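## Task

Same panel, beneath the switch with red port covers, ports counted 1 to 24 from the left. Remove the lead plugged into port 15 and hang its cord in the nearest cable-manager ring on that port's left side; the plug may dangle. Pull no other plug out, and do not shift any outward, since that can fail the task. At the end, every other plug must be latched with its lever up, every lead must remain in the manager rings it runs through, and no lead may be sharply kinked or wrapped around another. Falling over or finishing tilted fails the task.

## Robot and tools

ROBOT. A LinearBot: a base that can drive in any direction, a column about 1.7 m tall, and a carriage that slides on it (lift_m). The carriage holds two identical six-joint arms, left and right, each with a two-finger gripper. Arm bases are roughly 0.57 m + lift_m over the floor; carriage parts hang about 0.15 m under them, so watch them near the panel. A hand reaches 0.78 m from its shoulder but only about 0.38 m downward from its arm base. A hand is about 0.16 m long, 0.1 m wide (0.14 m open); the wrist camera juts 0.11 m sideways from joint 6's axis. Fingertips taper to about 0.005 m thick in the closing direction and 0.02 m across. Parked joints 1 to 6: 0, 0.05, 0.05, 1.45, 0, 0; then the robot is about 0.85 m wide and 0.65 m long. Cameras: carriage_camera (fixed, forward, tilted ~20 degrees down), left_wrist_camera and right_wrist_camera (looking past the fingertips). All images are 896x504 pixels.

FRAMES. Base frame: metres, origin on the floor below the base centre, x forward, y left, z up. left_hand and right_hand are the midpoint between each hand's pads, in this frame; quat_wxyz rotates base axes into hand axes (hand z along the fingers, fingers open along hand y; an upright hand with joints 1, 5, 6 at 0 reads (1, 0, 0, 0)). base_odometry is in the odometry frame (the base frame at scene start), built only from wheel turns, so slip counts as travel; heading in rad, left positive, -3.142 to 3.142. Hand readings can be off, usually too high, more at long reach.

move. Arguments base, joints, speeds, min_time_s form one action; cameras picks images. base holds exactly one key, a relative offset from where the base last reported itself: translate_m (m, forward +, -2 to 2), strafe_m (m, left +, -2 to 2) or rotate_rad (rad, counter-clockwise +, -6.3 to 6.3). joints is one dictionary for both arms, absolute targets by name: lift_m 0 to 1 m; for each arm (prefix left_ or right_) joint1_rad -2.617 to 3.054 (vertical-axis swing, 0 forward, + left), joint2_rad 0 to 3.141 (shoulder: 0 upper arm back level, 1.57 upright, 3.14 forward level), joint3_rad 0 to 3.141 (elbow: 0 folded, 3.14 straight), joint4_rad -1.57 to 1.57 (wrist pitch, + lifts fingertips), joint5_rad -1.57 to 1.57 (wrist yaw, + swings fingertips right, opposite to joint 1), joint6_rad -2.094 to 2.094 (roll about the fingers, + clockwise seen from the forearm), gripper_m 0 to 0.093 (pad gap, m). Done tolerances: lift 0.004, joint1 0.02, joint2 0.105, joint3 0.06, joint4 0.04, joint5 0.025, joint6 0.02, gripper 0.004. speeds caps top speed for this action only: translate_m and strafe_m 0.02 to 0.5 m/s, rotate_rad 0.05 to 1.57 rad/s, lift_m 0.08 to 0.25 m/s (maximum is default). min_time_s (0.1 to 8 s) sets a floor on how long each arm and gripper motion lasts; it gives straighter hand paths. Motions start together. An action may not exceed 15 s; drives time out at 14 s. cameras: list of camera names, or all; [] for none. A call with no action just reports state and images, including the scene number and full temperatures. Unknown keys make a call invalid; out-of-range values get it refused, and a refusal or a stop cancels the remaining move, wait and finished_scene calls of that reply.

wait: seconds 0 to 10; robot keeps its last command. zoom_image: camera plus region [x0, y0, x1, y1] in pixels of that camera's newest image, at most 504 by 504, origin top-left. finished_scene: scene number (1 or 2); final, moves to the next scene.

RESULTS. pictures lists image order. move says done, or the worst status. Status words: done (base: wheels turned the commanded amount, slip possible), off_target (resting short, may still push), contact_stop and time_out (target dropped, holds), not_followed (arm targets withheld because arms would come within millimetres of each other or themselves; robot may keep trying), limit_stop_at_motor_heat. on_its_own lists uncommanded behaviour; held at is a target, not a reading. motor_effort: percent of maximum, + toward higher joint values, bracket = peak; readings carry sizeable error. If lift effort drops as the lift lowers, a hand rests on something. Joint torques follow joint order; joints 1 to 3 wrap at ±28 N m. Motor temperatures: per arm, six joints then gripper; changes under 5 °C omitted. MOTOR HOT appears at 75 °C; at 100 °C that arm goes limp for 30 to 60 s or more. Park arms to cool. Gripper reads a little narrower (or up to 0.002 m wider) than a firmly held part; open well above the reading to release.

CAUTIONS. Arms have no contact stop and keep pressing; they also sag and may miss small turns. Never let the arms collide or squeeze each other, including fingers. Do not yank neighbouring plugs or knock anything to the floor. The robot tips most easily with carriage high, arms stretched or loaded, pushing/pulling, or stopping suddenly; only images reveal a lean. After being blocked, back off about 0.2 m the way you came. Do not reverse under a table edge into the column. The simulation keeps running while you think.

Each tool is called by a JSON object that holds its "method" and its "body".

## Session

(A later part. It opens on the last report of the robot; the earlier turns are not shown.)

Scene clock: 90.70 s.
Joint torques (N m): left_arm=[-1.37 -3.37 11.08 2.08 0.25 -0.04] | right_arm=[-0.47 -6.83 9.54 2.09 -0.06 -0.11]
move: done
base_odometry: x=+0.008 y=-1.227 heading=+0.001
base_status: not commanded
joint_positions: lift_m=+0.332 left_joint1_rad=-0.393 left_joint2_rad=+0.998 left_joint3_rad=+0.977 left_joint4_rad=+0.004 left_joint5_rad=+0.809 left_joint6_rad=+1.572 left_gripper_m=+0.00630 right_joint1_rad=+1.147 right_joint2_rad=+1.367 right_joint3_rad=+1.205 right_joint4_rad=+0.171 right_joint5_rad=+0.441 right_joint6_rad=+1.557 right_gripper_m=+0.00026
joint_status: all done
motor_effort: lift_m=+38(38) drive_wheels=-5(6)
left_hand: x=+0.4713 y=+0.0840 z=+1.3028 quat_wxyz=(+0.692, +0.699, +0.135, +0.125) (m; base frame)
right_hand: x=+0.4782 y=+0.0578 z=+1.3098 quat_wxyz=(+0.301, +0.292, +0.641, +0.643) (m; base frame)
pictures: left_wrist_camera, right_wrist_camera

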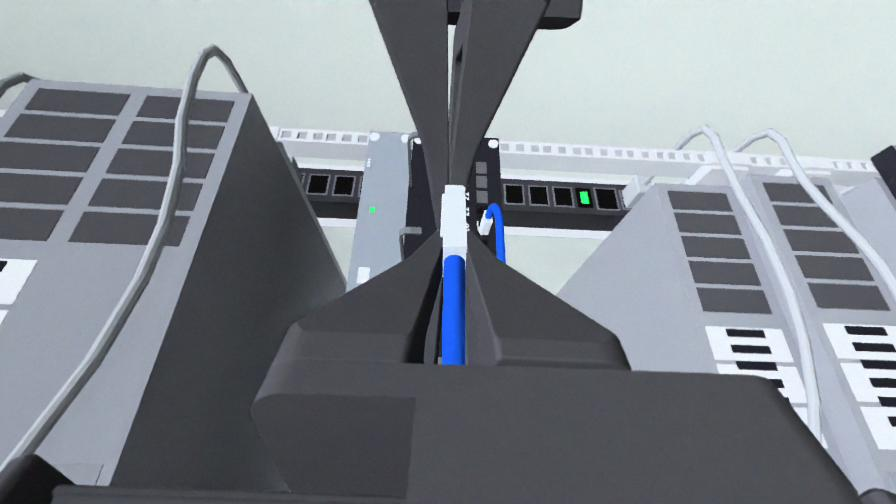

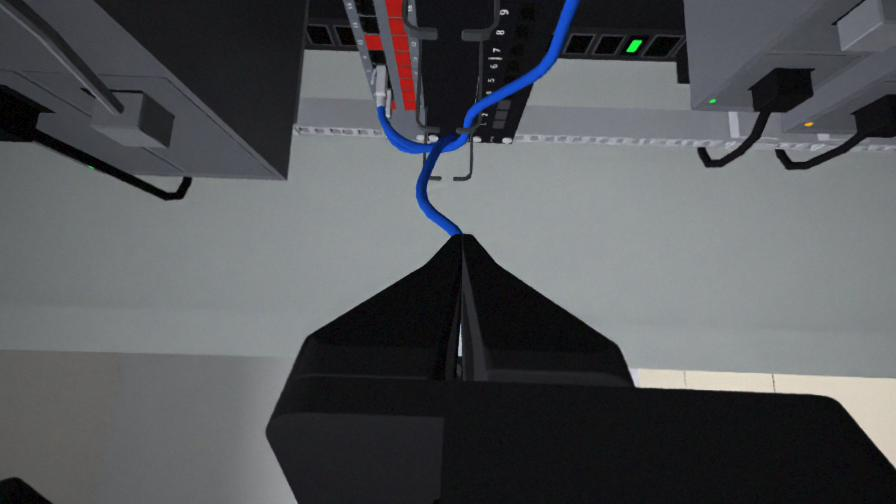

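{"method": "move", "body": {"joints": {"right_gripper_m":0.02}, "min_time_s": 1.0, "cameras": []}}

{"method": "move", "body": {"joints": {"right_joint1_rad":1.184,"right_joint2_rad":1.36,"right_joint3_rad":1.226,"right_joint4_rad":0.165,"right_joint5_rad":0.479}, "min_time_s": 1.5, "cameras": ["left_wrist_camera","right_wrist_camera"]}}

{"method": "zoom_image", "body": {"camera": "left_wrist_camera", "region": [360, 120, 580, 300]}}

{"method": "zoom_image", "body": {"camera": "right_wrist_camera", "region": [370, 200, 570, 370]}}

Scene clock: 92.33 s.
Joint torques (N m): left_arm=[-1.33 -3.22 10.95 2.06 0.22 -0.07] | right_arm=[-0.43 -6.84 9.52 2.09 -0.05 -0.11]
move: done
base_odometry: x=+0.008 y=-1.227 heading=+0.001
base_status: not commanded
joint_positions: lift_m=+0.332 left_joint1_rad=-0.393 left_joint2_rad=+0.998 left_joint3_rad=+0.977 left_joint4_rad=+0.004 left_joint5_rad=+0.809 left_joint6_rad=+1.572 left_gripper_m=+0.00630 right_joint1_rad=+1.147 right_joint2_rad=+1.367 right_joint3_rad=+1.205 right_joint4_rad=+0.171 right_joint5_rad=+0.441 right_joint6_rad=+1.558 right_gripper_m=+0.01991
joint_status: all done
motor_effort: lift_m=+38(38) drive_wheels=-4(6)
left_hand: x=+0.4713 y=+0.0840 z=+1.3028 quat_wxyz=(+0.692, +0.699, +0.135, +0.125) (m; base frame)
right_hand: x=+0.4782 y=+0.0578 z=+1.3098 quat_wxyz=(+0.301, +0.292, +0.641, +0.643) (m; base frame)
pictures: none
No camera images: "cameras" was empty.

Scene clock: 94.13 s.
Joint torques (N m): left_arm=[-1.26 -3.44 11.02 2.09 0.2 -0.09] | right_arm=[0.87 -6.83 10.14 2.08 0.11 -0.12]
move: done
base_odometry: x=+0.008 y=-1.227 heading=+0.001
base_status: not commanded
joint_positions: lift_m=+0.332 left_joint1_rad=-0.393 left_joint2_rad=+0.998 left_joint3_rad=+0.977 left_joint4_rad=+0.004 left_joint5_rad=+0.809 left_joint6_rad=+1.572 left_gripper_m=+0.00630 right_joint1_rad=+1.177 right_joint2_rad=+1.367 right_joint3_rad=+1.205 right_joint4_rad=+0.171 right_joint5_rad=+0.470 right_joint6_rad=+1.558 right_gripper_m=+0.01991
joint_status: all done
motor_effort: lift_m=+38(38) drive_wheels=-4(6)
left_hand: x=+0.4713 y=+0.0840 z=+1.3028 quat_wxyz=(+0.692, +0.699, +0.135, +0.125) (m; base frame)
right_hand: x=+0.4697 y=+0.0617 z=+1.3098 quat_wxyz=(+0.300, +0.292, +0.641, +0.643) (m; base frame)
pictures: left_wrist_camera, right_wrist_camera

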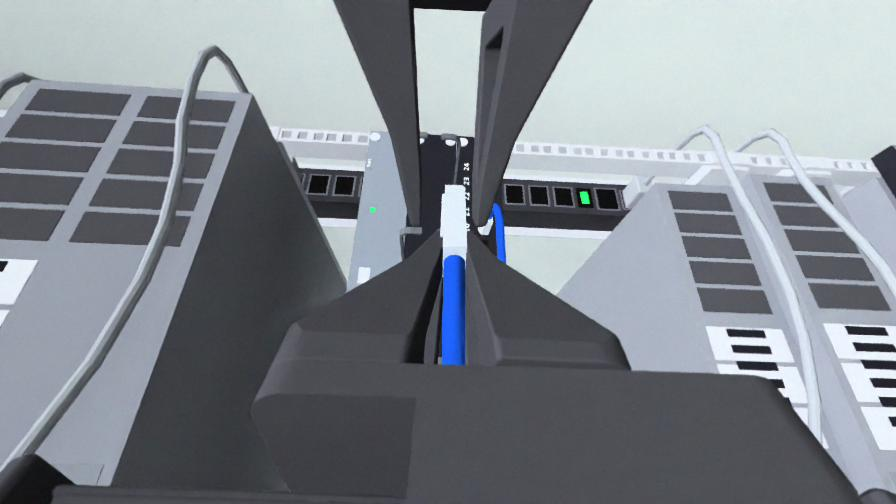

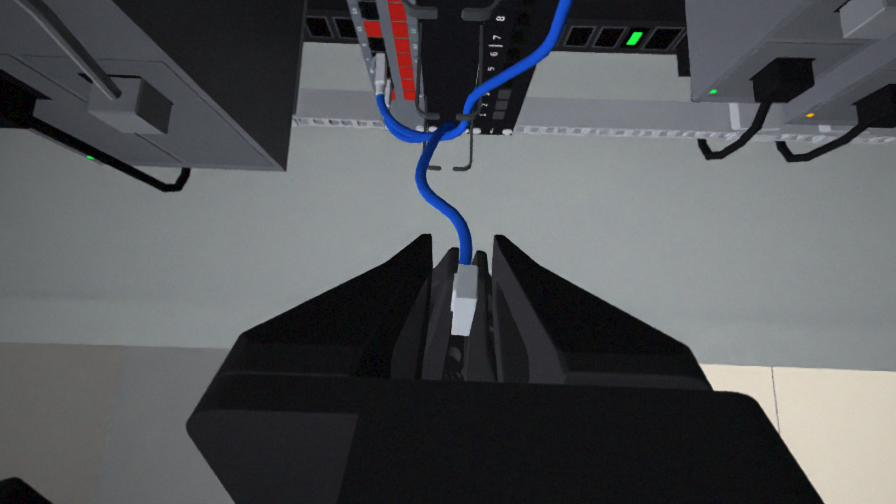

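Scaled by 2.291 from the camera's 896x504 image, which has a finer 1280x720 frame.

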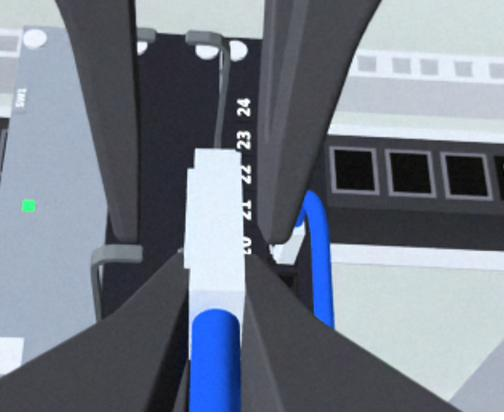

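Scaled by 2.520 from the camera's 896x504 image, which has a finer 1280x720 frame.

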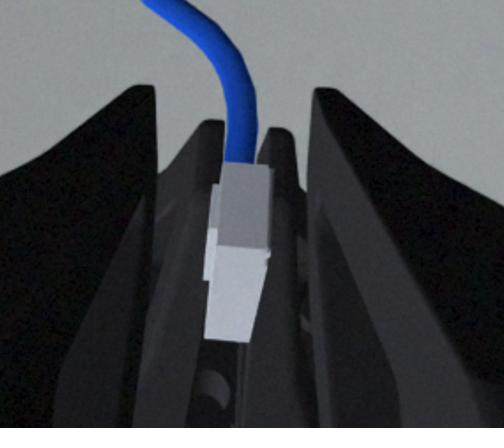

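{"method": "move", "body": {"joints": {"right_gripper_m":0.011}, "min_time_s": 1.0, "cameras": ["left_wrist_camera","right_wrist_camera"]}}

{"method": "zoom_image", "body": {"camera": "left_wrist_camera", "region": [360, 120, 580, 300]}}

{"method": "zoom_image", "body": {"camera": "right_wrist_camera", "region": [370, 200, 570, 370]}}

Scene clock: 96.57 s.
Joint torques (N m): left_arm=[-1.33 -3.36 11.18 2.07 0.2 -0.06] | right_arm=[0.88 -6.84 10.11 2.08 0.11 -0.12]
move: done
base_odometry: x=+0.008 y=-1.227 heading=+0.001
base_status: not commanded
joint_positions: lift_m=+0.332 left_joint1_rad=-0.393 left_joint2_rad=+0.998 left_joint3_rad=+0.977 left_joint4_rad=+0.004 left_joint5_rad=+0.809 left_joint6_rad=+1.572 left_gripper_m=+0.00630 right_joint1_rad=+1.177 right_joint2_rad=+1.367 right_joint3_rad=+1.205 right_joint4_rad=+0.171 right_joint5_rad=+0.471 right_joint6_rad=+1.558 right_gripper_m=+0.01109
joint_status: all done
motor_effort: lift_m=+38(39) drive_wheels=-5(6)
left_hand: x=+0.4713 y=+0.0840 z=+1.3028 quat_wxyz=(+0.692, +0.699, +0.135, +0.125) (m; base frame)
right_hand: x=+0.4699 y=+0.0615 z=+1.3098 quat_wxyz=(+0.300, +0.292, +0.641, +0.643) (m; base frame)
pictures: left_wrist_camera, right_wrist_camera

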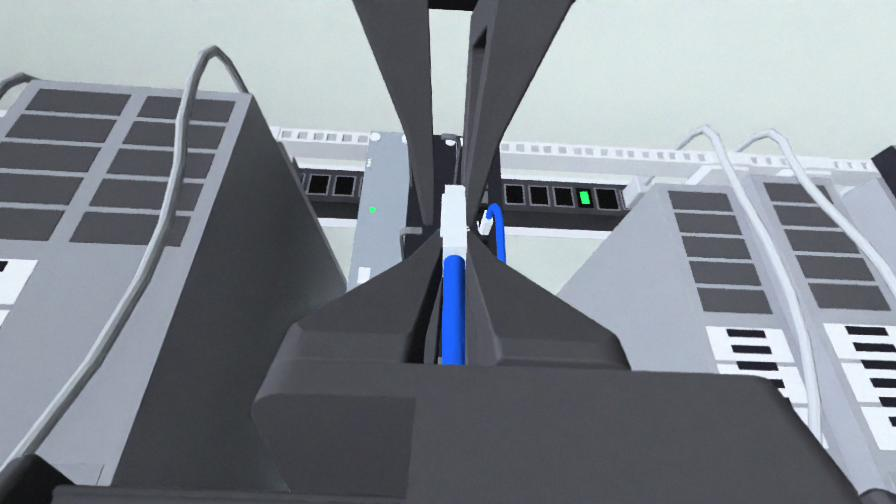

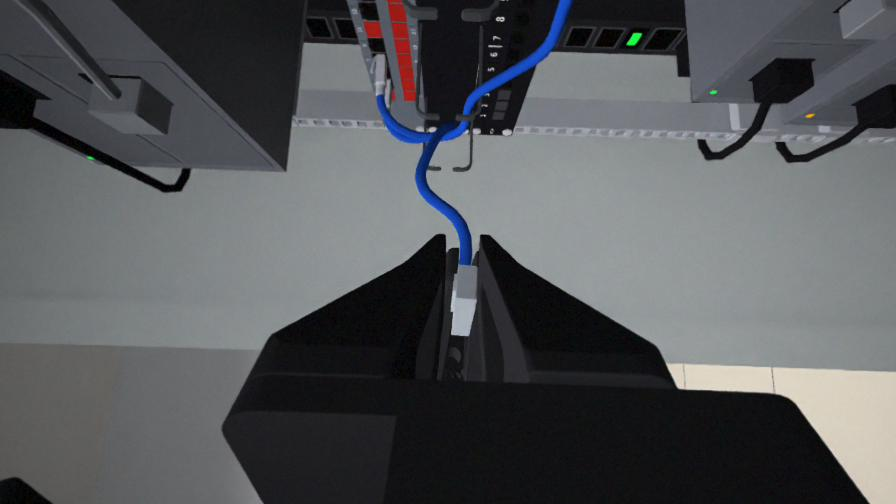

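Scaled by 2.291 from the camera's 896x504 image, which has a finer 1280x720 frame.

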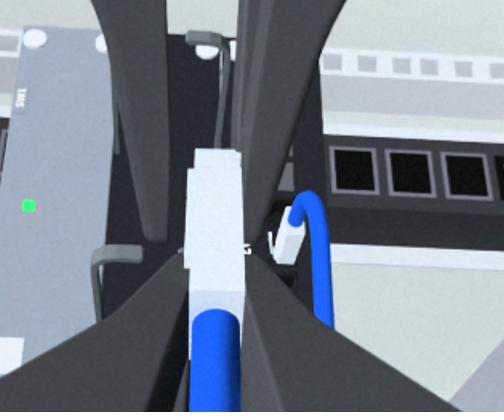

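Scaled by 2.520 from the camera's 896x504 image, which has a finer 1280x720 frame.

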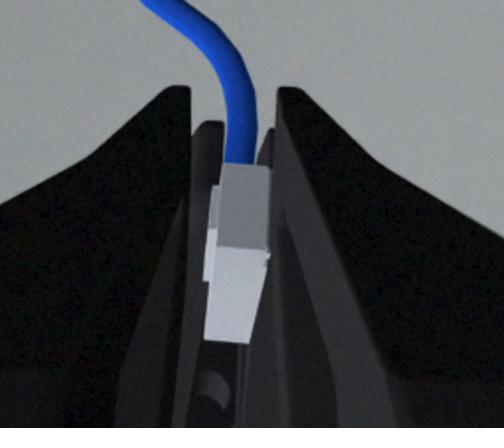

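{"method": "move", "body": {"joints": {"right_joint4_rad":0.15}, "min_time_s": 0.8, "cameras": []}}

{"method": "move", "body": {"joints": {"right_gripper_m":0.004}, "min_time_s": 1.0, "cameras": ["left_wrist_camera","right_wrist_camera"]}}

{"method": "zoom_image", "body": {"camera": "left_wrist_camera", "region": [360, 120, 580, 300]}}

{"method": "zoom_image", "body": {"camera": "right_wrist_camera", "region": [370, 200, 570, 370]}}

Scene clock: 98.03 s.
Joint torques (N m): left_arm=[-1.25 -3.36 11 2.04 0.24 -0.08] | right_arm=[0.88 -6.82 10.11 1.93 0.11 -0.12]
move: done
base_odometry: x=+0.008 y=-1.227 heading=+0.001
base_status: not commanded
joint_positions: lift_m=+0.332 left_joint1_rad=-0.393 left_joint2_rad=+0.998 left_joint3_rad=+0.977 left_joint4_rad=+0.004 left_joint5_rad=+0.809 left_joint6_rad=+1.572 left_gripper_m=+0.00630 right_joint1_rad=+1.177 right_joint2_rad=+1.367 right_joint3_rad=+1.205 right_joint4_rad=+0.168 right_joint5_rad=+0.471 right_joint6_rad=+1.558 right_gripper_m=+0.01109
joint_status: all done
motor_effort: lift_m=+38(38) drive_wheels=-5(6)
left_hand: x=+0.4713 y=+0.0840 z=+1.3028 quat_wxyz=(+0.692, +0.699, +0.135, +0.125) (m; base frame)
right_hand: x=+0.4699 y=+0.0615 z=+1.3090 quat_wxyz=(+0.300, +0.292, +0.642, +0.642) (m; base frame)
pictures: none
No camera images: "cameras" was empty.

Scene clock: 99.33 s.
Joint torques (N m): left_arm=[-1.24 -3.38 11.02 2.01 0.24 -0.06] | right_arm=[0.87 -6.83 10.13 1.96 0.11 -0.19]
move: done
base_odometry: x=+0.008 y=-1.227 heading=+0.001
base_status: not commanded
joint_positions: lift_m=+0.332 left_joint1_rad=-0.393 left_joint2_rad=+0.998 left_joint3_rad=+0.977 left_joint4_rad=+0.007 left_joint5_rad=+0.809 left_joint6_rad=+1.572 left_gripper_m=+0.00630 right_joint1_rad=+1.177 right_joint2_rad=+1.367 right_joint3_rad=+1.205 right_joint4_rad=+0.166 right_joint5_rad=+0.471 right_joint6_rad=+1.564 right_gripper_m=+0.00569
joint_status: all done
motor_effort: lift_m=+37(38) drive_wheels=-5(5)
left_hand: x=+0.4713 y=+0.0840 z=+1.3033 quat_wxyz=(+0.692, +0.698, +0.134, +0.126) (m; base frame)
right_hand: x=+0.4699 y=+0.0615 z=+1.3087 quat_wxyz=(+0.298, +0.294, +0.642, +0.642) (m; base frame)
pictures: left_wrist_camera, right_wrist_camera

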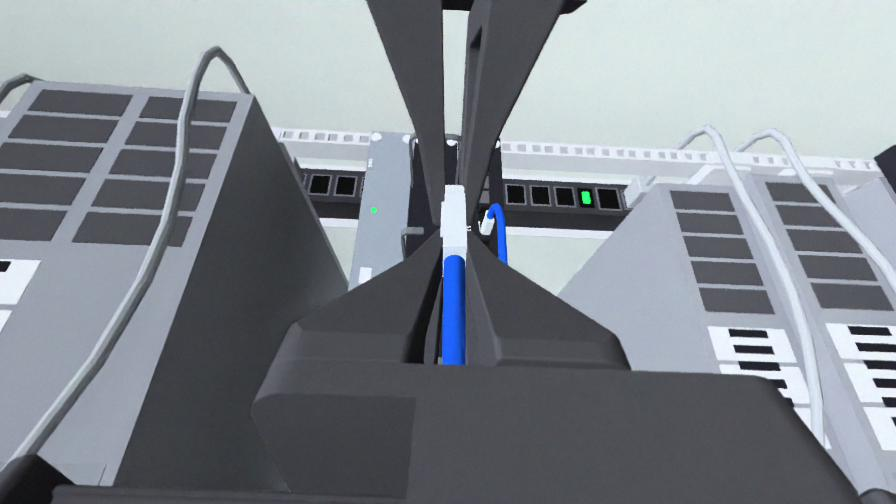

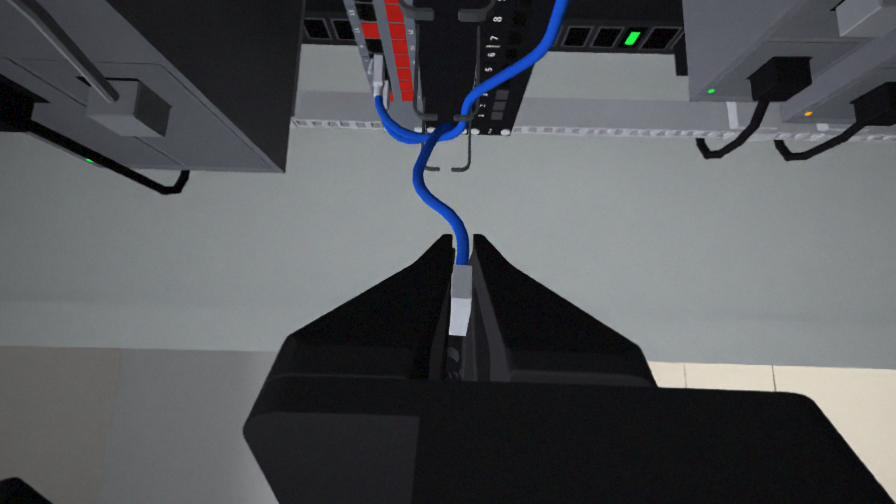

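Scaled by 2.291 from the camera's 896x504 image, which has a finer 1280x720 frame.

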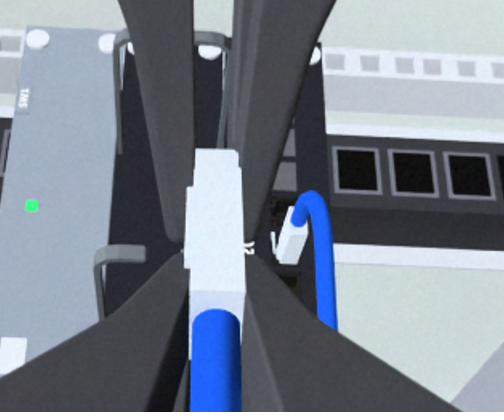

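Scaled by 2.520 from the camera's 896x504 image, which has a finer 1280x720 frame.

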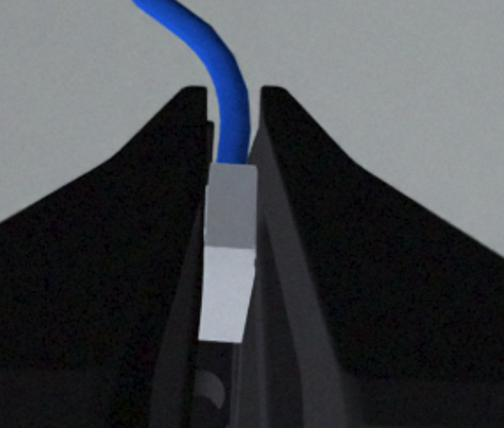

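Gripped (0.0057). Tighten, open left, retreat.

{"method": "move", "body": {"joints": {"right_gripper_m":0.0}, "min_time_s": 0.8, "cameras": []}}

{"method": "move", "body": {"joints": {"left_gripper_m":0.018}, "min_time_s": 1.0, "cameras": ["left_wrist_camera","right_wrist_camera"]}}

{"method": "zoom_image", "body": {"camera": "left_wrist_camera", "region": [360, 120, 580, 300]}}

Scene clock: 100.63 s.
Joint torques (N m): left_arm=[-1.39 -3.37 11.06 2.04 0.21 -0.07] | right_arm=[0.85 -6.83 10.13 1.95 0.11 -0.2]
move: off_target
base_odometry: x=+0.008 y=-1.227 heading=+0.001
base_status: not commanded
joint_positions: lift_m=+0.332 left_joint1_rad=-0.393 left_joint2_rad=+0.998 left_joint3_rad=+0.977 left_joint4_rad=+0.007 left_joint5_rad=+0.809 left_joint6_rad=+1.572 left_gripper_m=+0.00630 right_joint1_rad=+1.177 right_joint2_rad=+1.367 right_joint3_rad=+1.205 right_joint4_rad=+0.166 right_joint5_rad=+0.471 right_joint6_rad=+1.565 right_gripper_m=+0.00568
joint_status: right_gripper_m off_target (ended at +0.00568, target +0.00000)
motor_effort: lift_m=+38(38) drive_wheels=-4(6)
left_hand: x=+0.4713 y=+0.0840 z=+1.3033 quat_wxyz=(+0.692, +0.698, +0.134, +0.126) (m; base frame)
right_hand: x=+0.4699 y=+0.0615 z=+1.3087 quat_wxyz=(+0.298, +0.294, +0.642, +0.642) (m; base frame)
pictures: none
No camera images: "cameras" was empty.

Scene clock: 101.93 s.
Joint torques (N m): left_arm=[-1.32 -3.36 11.02 2.06 0.21 -0.09] | right_arm=[0.88 -6.83 10.11 1.96 0.09 -0.2]
move: done
base_odometry: x=+0.008 y=-1.227 heading=+0.001
base_status: not commanded
joint_positions: lift_m=+0.332 left_joint1_rad=-0.393 left_joint2_rad=+0.998 left_joint3_rad=+0.977 left_joint4_rad=+0.007 left_joint5_rad=+0.810 left_joint6_rad=+1.572 left_gripper_m=+0.01795 right_joint1_rad=+1.177 right_joint2_rad=+1.367 right_joint3_rad=+1.205 right_joint4_rad=+0.165 right_joint5_rad=+0.474 right_joint6_rad=+1.565 right_gripper_m=+0.00551
joint_status: all done
motor_effort: lift_m=+38(38) drive_wheels=-5(6)
left_hand: x=+0.4711 y=+0.0839 z=+1.3033 quat_wxyz=(+0.692, +0.698, +0.133, +0.125) (m; base frame)
right_hand: x=+0.4702 y=+0.0611 z=+1.3085 quat_wxyz=(+0.299, +0.295, +0.641, +0.642) (m; base frame)
pictures: left_wrist_camera, right_wrist_camera

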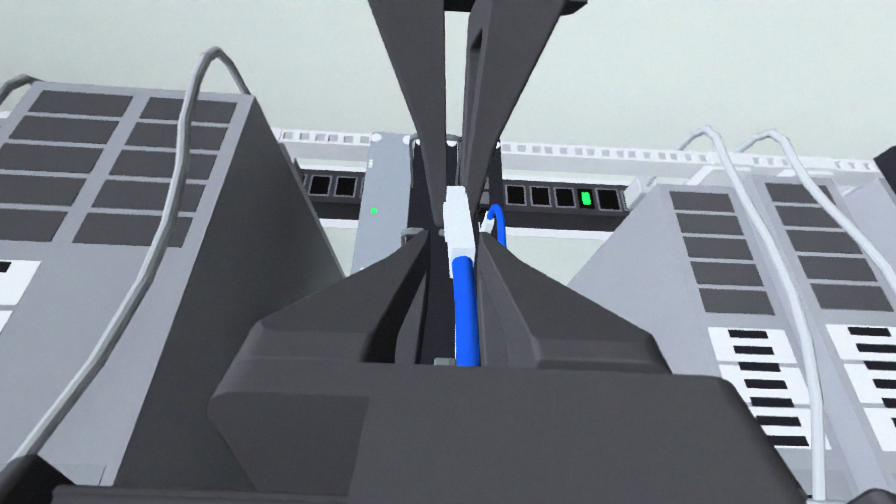

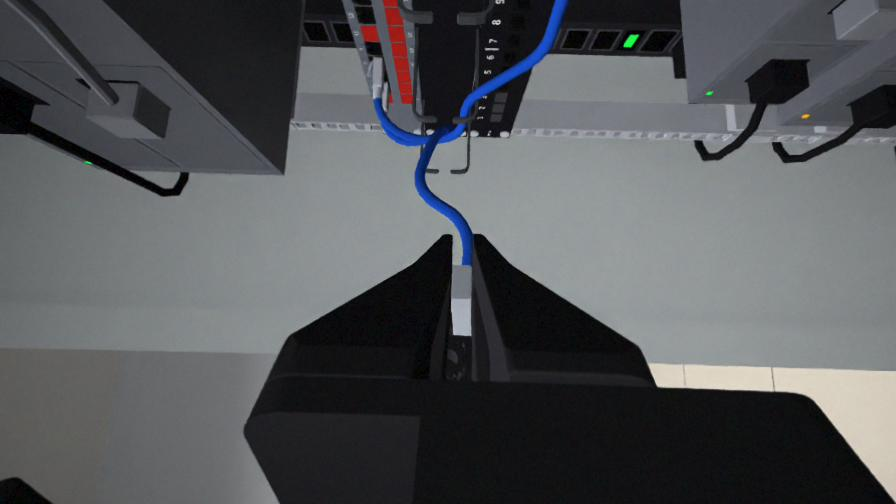

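Scaled by 2.291 from the camera's 896x504 image, which has a finer 1280x720 frame.

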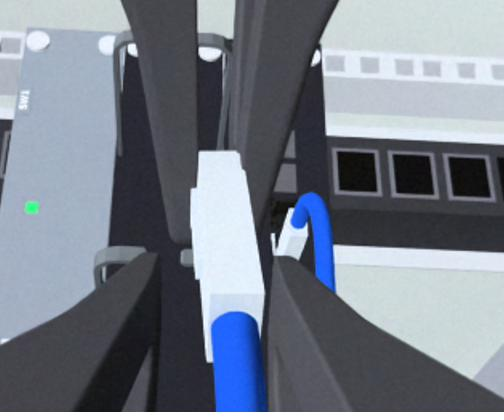

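{"method": "move", "body": {"joints": {"left_joint1_rad":0,"left_joint2_rad":0.815,"left_joint3_rad":0.93,"left_joint4_rad":-0.115,"left_joint5_rad":1.208}, "min_time_s": 2.5, "cameras": ["right_wrist_camera"]}}

{"method": "move", "body": {"joints": {"left_joint1_rad":0.2,"left_joint2_rad":0.44,"left_joint3_rad":0.88,"left_joint4_rad":-0.44,"left_joint5_rad":1.2}, "min_time_s": 2, "cameras": []}}

{"method": "move", "body": {"joints": {"left_joint1_rad":0,"left_joint2_rad":0.05,"left_joint3_rad":0.05,"left_joint4_rad":1.45,"left_joint5_rad":0,"left_joint6_rad":0}, "min_time_s": 2, "cameras": ["carriage_camera","right_wrist_camera"]}}

Scene clock: 105.13 s.
Joint torques (N m): left_arm=[0.06 -1.68 5.48 1.58 0.16 -0.08] | right_arm=[0.58 -6.83 9.7 1.96 0.07 -0.2]
move: done
base_odometry: x=+0.008 y=-1.227 heading=+0.001
base_status: not commanded
joint_positions: lift_m=+0.332 left_joint1_rad=-0.006 left_joint2_rad=+0.823 left_joint3_rad=+0.949 left_joint4_rad=-0.103 left_joint5_rad=+1.197 left_joint6_rad=+1.572 left_gripper_m=+0.01796 right_joint1_rad=+1.180 right_joint2_rad=+1.367 right_joint3_rad=+1.210 right_joint4_rad=+0.165 right_joint5_rad=+0.476 right_joint6_rad=+1.565 right_gripper_m=+0.00550
joint_status: all done
motor_effort: lift_m=+38(38) drive_wheels=-5(6)
left_hand: x=+0.4387 y=+0.1585 z=+1.3168 quat_wxyz=(+0.697, +0.694, +0.120, +0.138) (m; base frame)
right_hand: x=+0.4692 y=+0.0615 z=+1.3108 quat_wxyz=(+0.299, +0.295, +0.640, +0.644) (m; base frame)
pictures: right_wrist_camera

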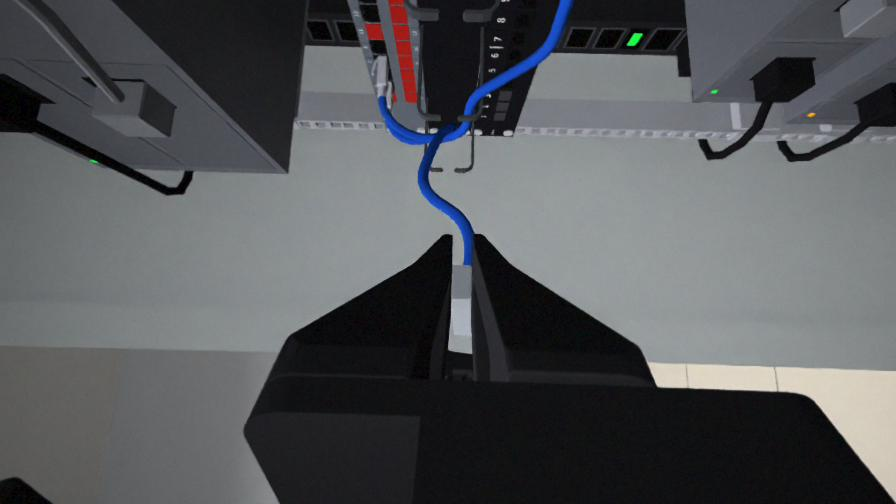

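Scene clock: 107.43 s.
Joint torques (N m): left_arm=[0.02 2.26 4.6 1.59 0.08 -0.06] | right_arm=[0.59 -6.82 9.69 1.97 0.07 -0.2]
move: done
base_odometry: x=+0.008 y=-1.227 heading=+0.001
base_status: not commanded
joint_positions: lift_m=+0.332 left_joint1_rad=+0.194 left_joint2_rad=+0.449 left_joint3_rad=+0.897 left_joint4_rad=-0.427 left_joint5_rad=+1.198 left_joint6_rad=+1.572 left_gripper_m=+0.01796 right_joint1_rad=+1.180 right_joint2_rad=+1.367 right_joint3_rad=+1.210 right_joint4_rad=+0.165 right_joint5_rad=+0.476 right_joint6_rad=+1.565 right_gripper_m=+0.00550
joint_status: all done
motor_effort: lift_m=+38(38) drive_wheels=-5(6)
left_hand: x=+0.3692 y=+0.1846 z=+1.3074 quat_wxyz=(+0.679, +0.678, +0.189, +0.206) (m; base frame)
right_hand: x=+0.4692 y=+0.0615 z=+1.3107 quat_wxyz=(+0.299, +0.295, +0.640, +0.643) (m; base frame)
pictures: none
No camera images: "cameras" was empty.

Scene clock: 109.90 s.
Joint torques (N m): left_arm=[-1.1 3.67 4.31 0.02 0 0.01] | right_arm=[0.58 -6.82 9.69 1.97 0.07 -0.2]
move: done
base_odometry: x=+0.008 y=-1.227 heading=+0.001
base_status: not commanded
joint_positions: lift_m=+0.332 left_joint1_rad=+0.006 left_joint2_rad=+0.060 left_joint3_rad=+0.067 left_joint4_rad=+1.440 left_joint5_rad=+0.011 left_joint6_rad=+0.009 left_gripper_m=+0.01797 right_joint1_rad=+1.180 right_joint2_rad=+1.367 right_joint3_rad=+1.210 right_joint4_rad=+0.164 right_joint5_rad=+0.476 right_joint6_rad=+1.565 right_gripper_m=+0.00550
joint_status: all done
motor_effort: lift_m=+38(38) drive_wheels=-4(6)
left_hand: x=+0.2587 y=+0.3182 z=+1.3510 quat_wxyz=(+0.998, +0.005, +0.062, +0.007) (m; base frame)
right_hand: x=+0.4692 y=+0.0615 z=+1.3106 quat_wxyz=(+0.299, +0.295, +0.640, +0.643) (m; base frame)
pictures: carriage_camera, right_wrist_camera

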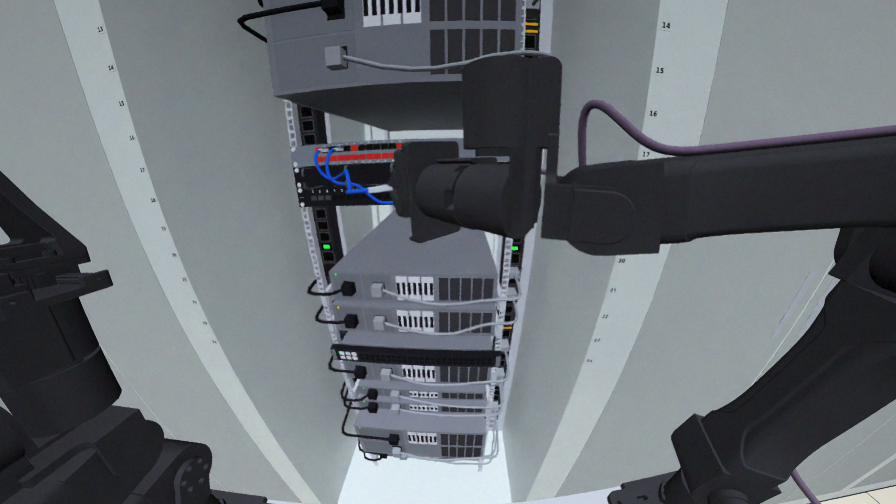

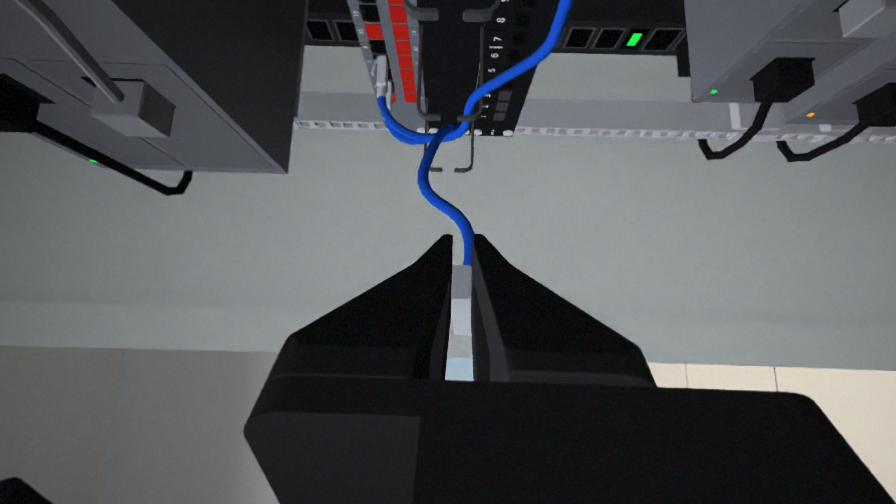

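{"method": "move", "body": {"joints": {"right_joint1_rad":1.169,"right_joint2_rad":1.626,"right_joint3_rad":1.457,"right_joint4_rad":0.183,"right_joint5_rad":0.824}, "min_time_s": 2, "cameras": ["carriage_camera","right_wrist_camera"]}}

{"method": "zoom_image", "body": {"camera": "carriage_camera", "region": [280, 120, 480, 240]}}

{"method": "zoom_image", "body": {"camera": "right_wrist_camera", "region": [300, 0, 600, 300]}}

Scene clock: 112.47 s.
Joint torques (N m): left_arm=[-1.2 3.67 4.34 -0.03 -0.02 -0.06] | right_arm=[-0.53 -6.94 10.65 2.08 0.07 -0.2]
move: done
base_odometry: x=+0.008 y=-1.227 heading=+0.001
base_status: not commanded
joint_positions: lift_m=+0.332 left_joint1_rad=+0.006 left_joint2_rad=+0.060 left_joint3_rad=+0.067 left_joint4_rad=+1.441 left_joint5_rad=+0.010 left_joint6_rad=+0.007 left_gripper_m=+0.01797 right_joint1_rad=+1.177 right_joint2_rad=+1.611 right_joint3_rad=+1.428 right_joint4_rad=+0.170 right_joint5_rad=+0.818 right_joint6_rad=+1.565 right_gripper_m=+0.00551
joint_status: all done
motor_effort: lift_m=+38(38) drive_wheels=-4(6)
left_hand: x=+0.2583 y=+0.3183 z=+1.3511 quat_wxyz=(+0.998, +0.005, +0.061, +0.006) (m; base frame)
right_hand: x=+0.5247 y=+0.0697 z=+1.3054 quat_wxyz=(+0.405, +0.400, +0.587, +0.576) (m; base frame)
pictures: carriage_camera, right_wrist_camera

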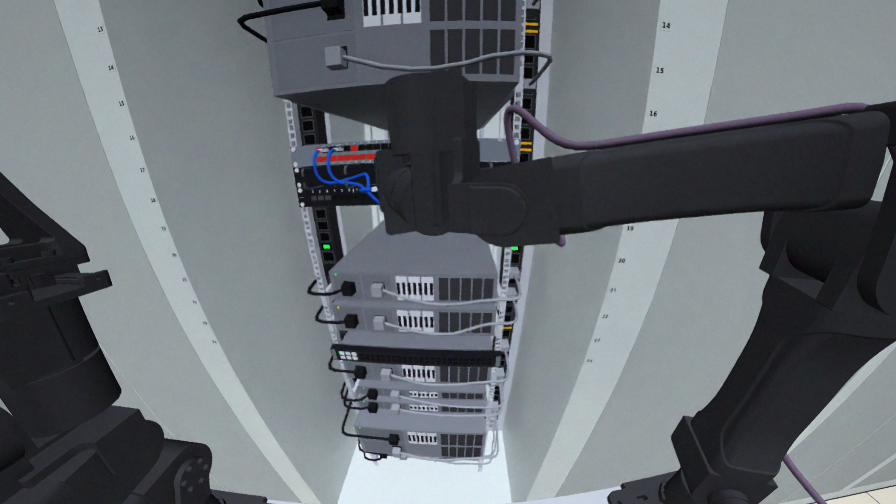

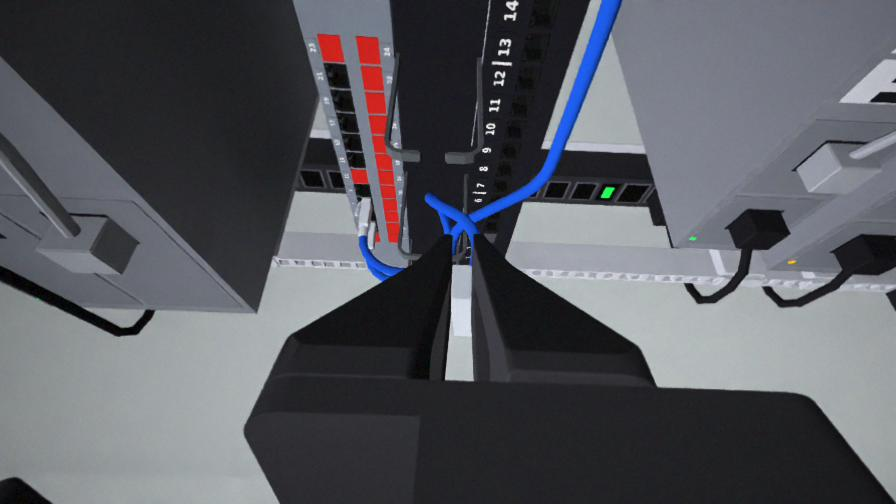

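Scaled by 2.520 from the camera's 896x504 image, which has a finer 1280x720 frame.

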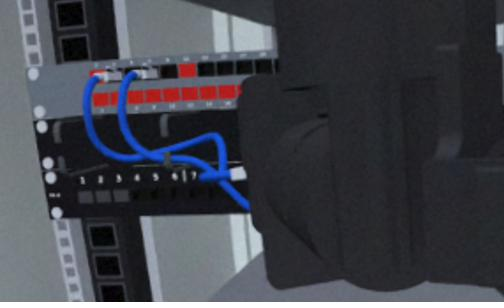

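Scaled by 1.680 from the camera's 896x504 image, which has a finer 1280x720 frame.

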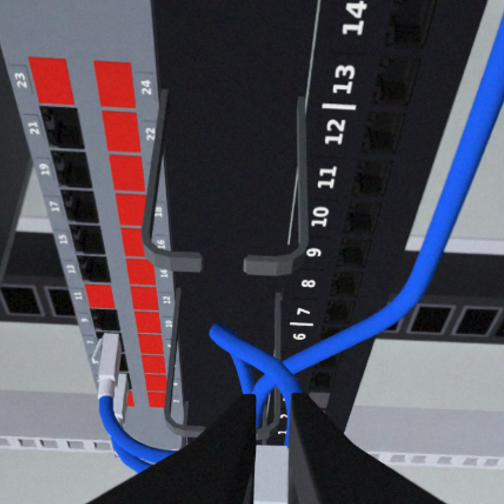

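{"method": "move", "body": {"base": {"strafe_m":-0.02}, "joints": {"lift_m":0.345}, "speeds": {"strafe_m":0.05}, "cameras": ["carriage_camera","right_wrist_camera"]}}

{"method": "zoom_image", "body": {"camera": "right_wrist_camera", "region": [300, 0, 600, 300]}}

{"method": "zoom_image", "body": {"camera": "carriage_camera", "region": [280, 120, 480, 240]}}

Scene clock: 113.90 s.
Joint torques (N m): left_arm=[-0.98 3.99 4.85 -0.07 -0.05 -0.02] | right_arm=[-0.4 -7.8 10.03 2.01 0.07 -0.2]
move: done
base_odometry: x=+0.008 y=-1.246 heading=+0.001
base_status: done
joint_positions: lift_m=+0.345 left_joint1_rad=+0.005 left_joint2_rad=+0.057 left_joint3_rad=+0.062 left_joint4_rad=+1.443 left_joint5_rad=+0.007 left_joint6_rad=+0.007 left_gripper_m=+0.01797 right_joint1_rad=+1.176 right_joint2_rad=+1.619 right_joint3_rad=+1.435 right_joint4_rad=+0.178 right_joint5_rad=+0.821 right_joint6_rad=+1.565 right_gripper_m=+0.00551
joint_status: all done
motor_effort: lift_m=+38(47) drive_wheels=+3(15)
left_hand: x=+0.2582 y=+0.3187 z=+1.3629 quat_wxyz=(+0.998, +0.004, +0.061, +0.006) (m; base frame)
right_hand: x=+0.5261 y=+0.0708 z=+1.3195 quat_wxyz=(+0.406, +0.402, +0.584, +0.577) (m; base frame)
pictures: carriage_camera, right_wrist_camera

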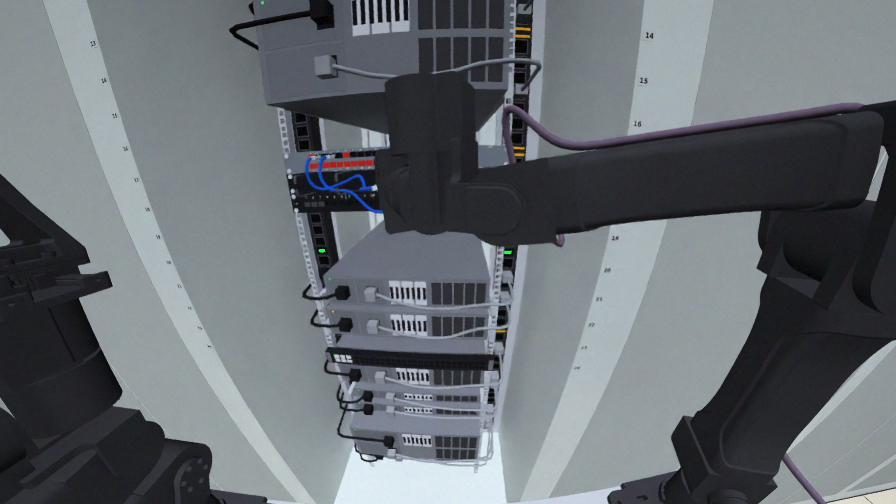

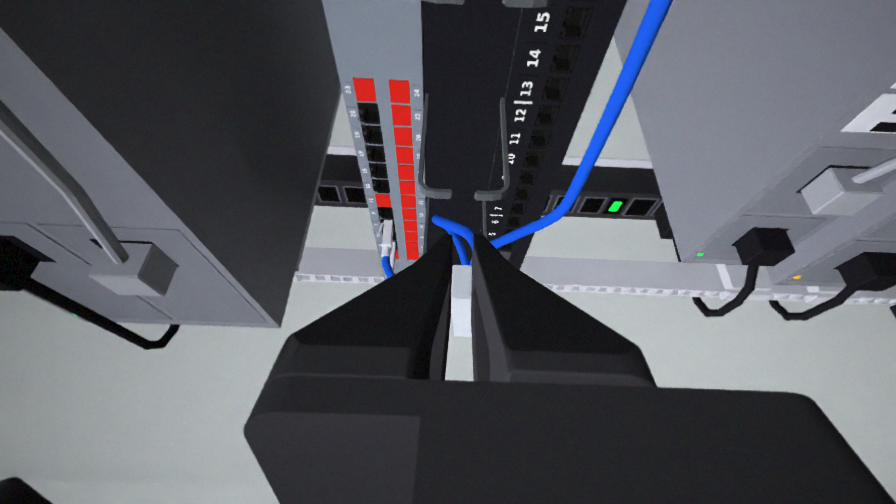

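Scaled by 1.680 from the camera's 896x504 image, which has a finer 1280x720 frame.

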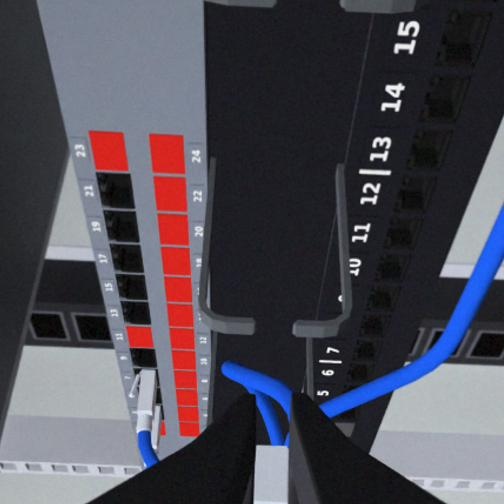

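Scaled by 2.520 from the camera's 896x504 image, which has a finer 1280x720 frame.

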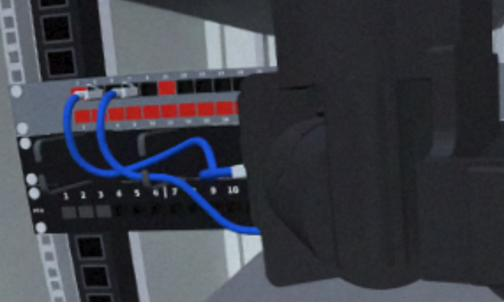

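{"method": "zoom_image", "body": {"camera": "carriage_camera", "region": [300, 140, 400, 220]}}

{"method": "zoom_image", "body": {"camera": "right_wrist_camera", "region": [400, 180, 530, 290]}}

Scaled by 5.040 from the camera's 896x504 image, which has a finer 1280x720 frame.

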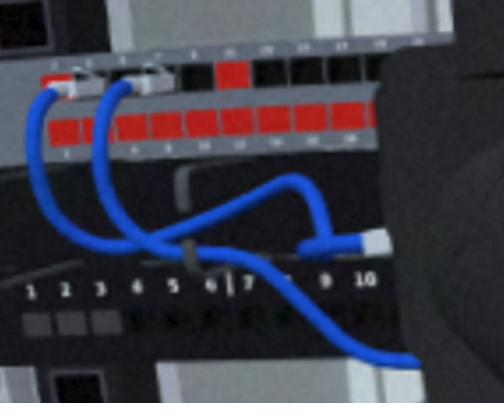

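Scaled by 3.877 from the camera's 896x504 image, which has a finer 1280x720 frame.

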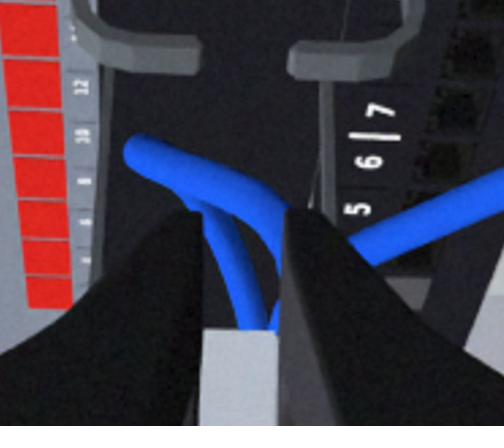

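{"method": "move", "body": {"base": {"strafe_m":-0.05}, "speeds": {"strafe_m":0.05}, "cameras": ["carriage_camera","right_wrist_camera"]}}

{"method": "zoom_image", "body": {"camera": "carriage_camera", "region": [280, 130, 400, 230]}}

{"method": "zoom_image", "body": {"camera": "right_wrist_camera", "region": [380, 100, 580, 300]}}

Scene clock: 116.70 s.
Joint torques (N m): left_arm=[-0.94 3.93 4.83 -0.08 -0.05 -0.03] | right_arm=[-0.43 -7.79 10.03 2 0.09 -0.19]
move: done
base_odometry: x=+0.009 y=-1.296 heading=+0.002
base_status: done
joint_positions: lift_m=+0.345 left_joint1_rad=+0.004 left_joint2_rad=+0.057 left_joint3_rad=+0.062 left_joint4_rad=+1.444 left_joint5_rad=+0.006 left_joint6_rad=+0.007 left_gripper_m=+0.01797 right_joint1_rad=+1.176 right_joint2_rad=+1.619 right_joint3_rad=+1.435 right_joint4_rad=+0.179 right_joint5_rad=+0.821 right_joint6_rad=+1.565 right_gripper_m=+0.00551
joint_status: not commanded
motor_effort: lift_m=+38(38) drive_wheels=-2(10)
left_hand: x=+0.2581 y=+0.3189 z=+1.3629 quat_wxyz=(+0.998, +0.003, +0.061, +0.005) (m; base frame)
right_hand: x=+0.5261 y=+0.0709 z=+1.3196 quat_wxyz=(+0.406, +0.402, +0.583, +0.578) (m; base frame)
pictures: carriage_camera, right_wrist_camera

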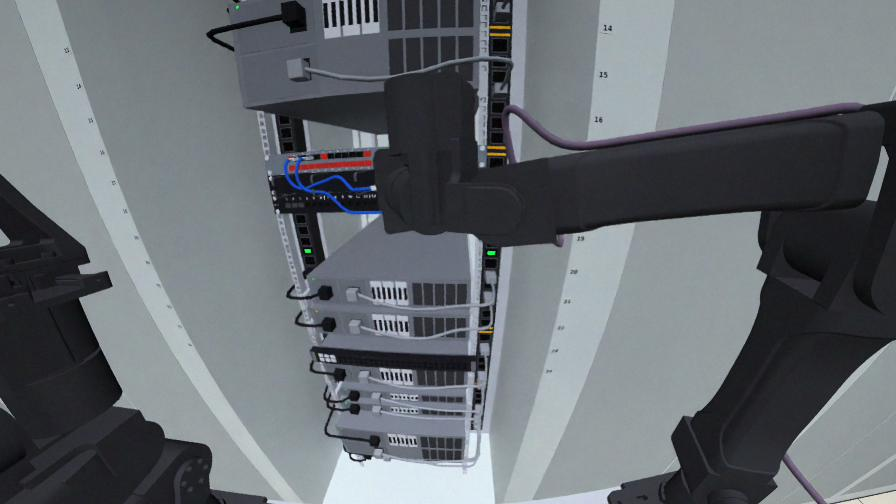

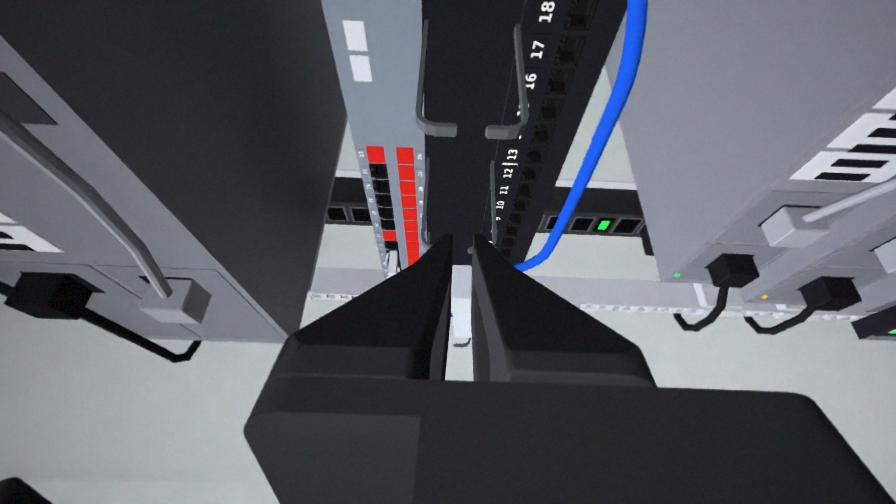

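Scaled by 4.200 from the camera's 896x504 image, which has a finer 1280x720 frame.

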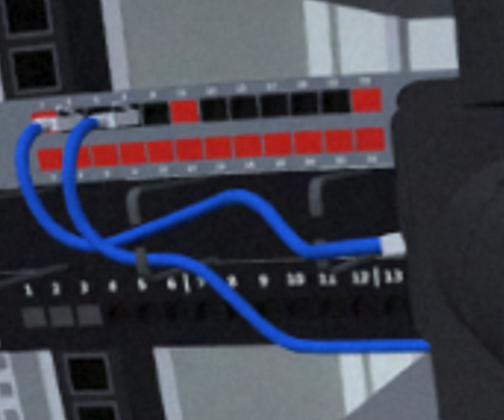

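Scaled by 2.520 from the camera's 896x504 image, which has a finer 1280x720 frame.

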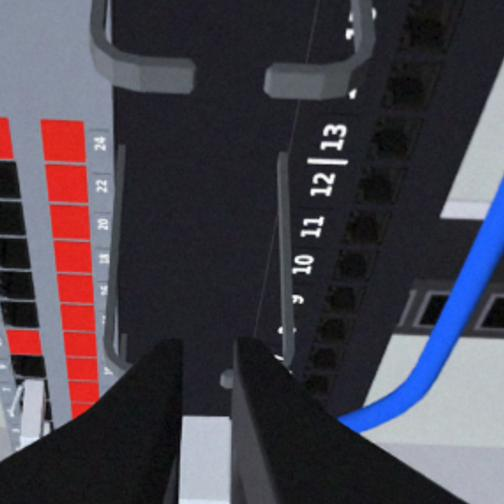

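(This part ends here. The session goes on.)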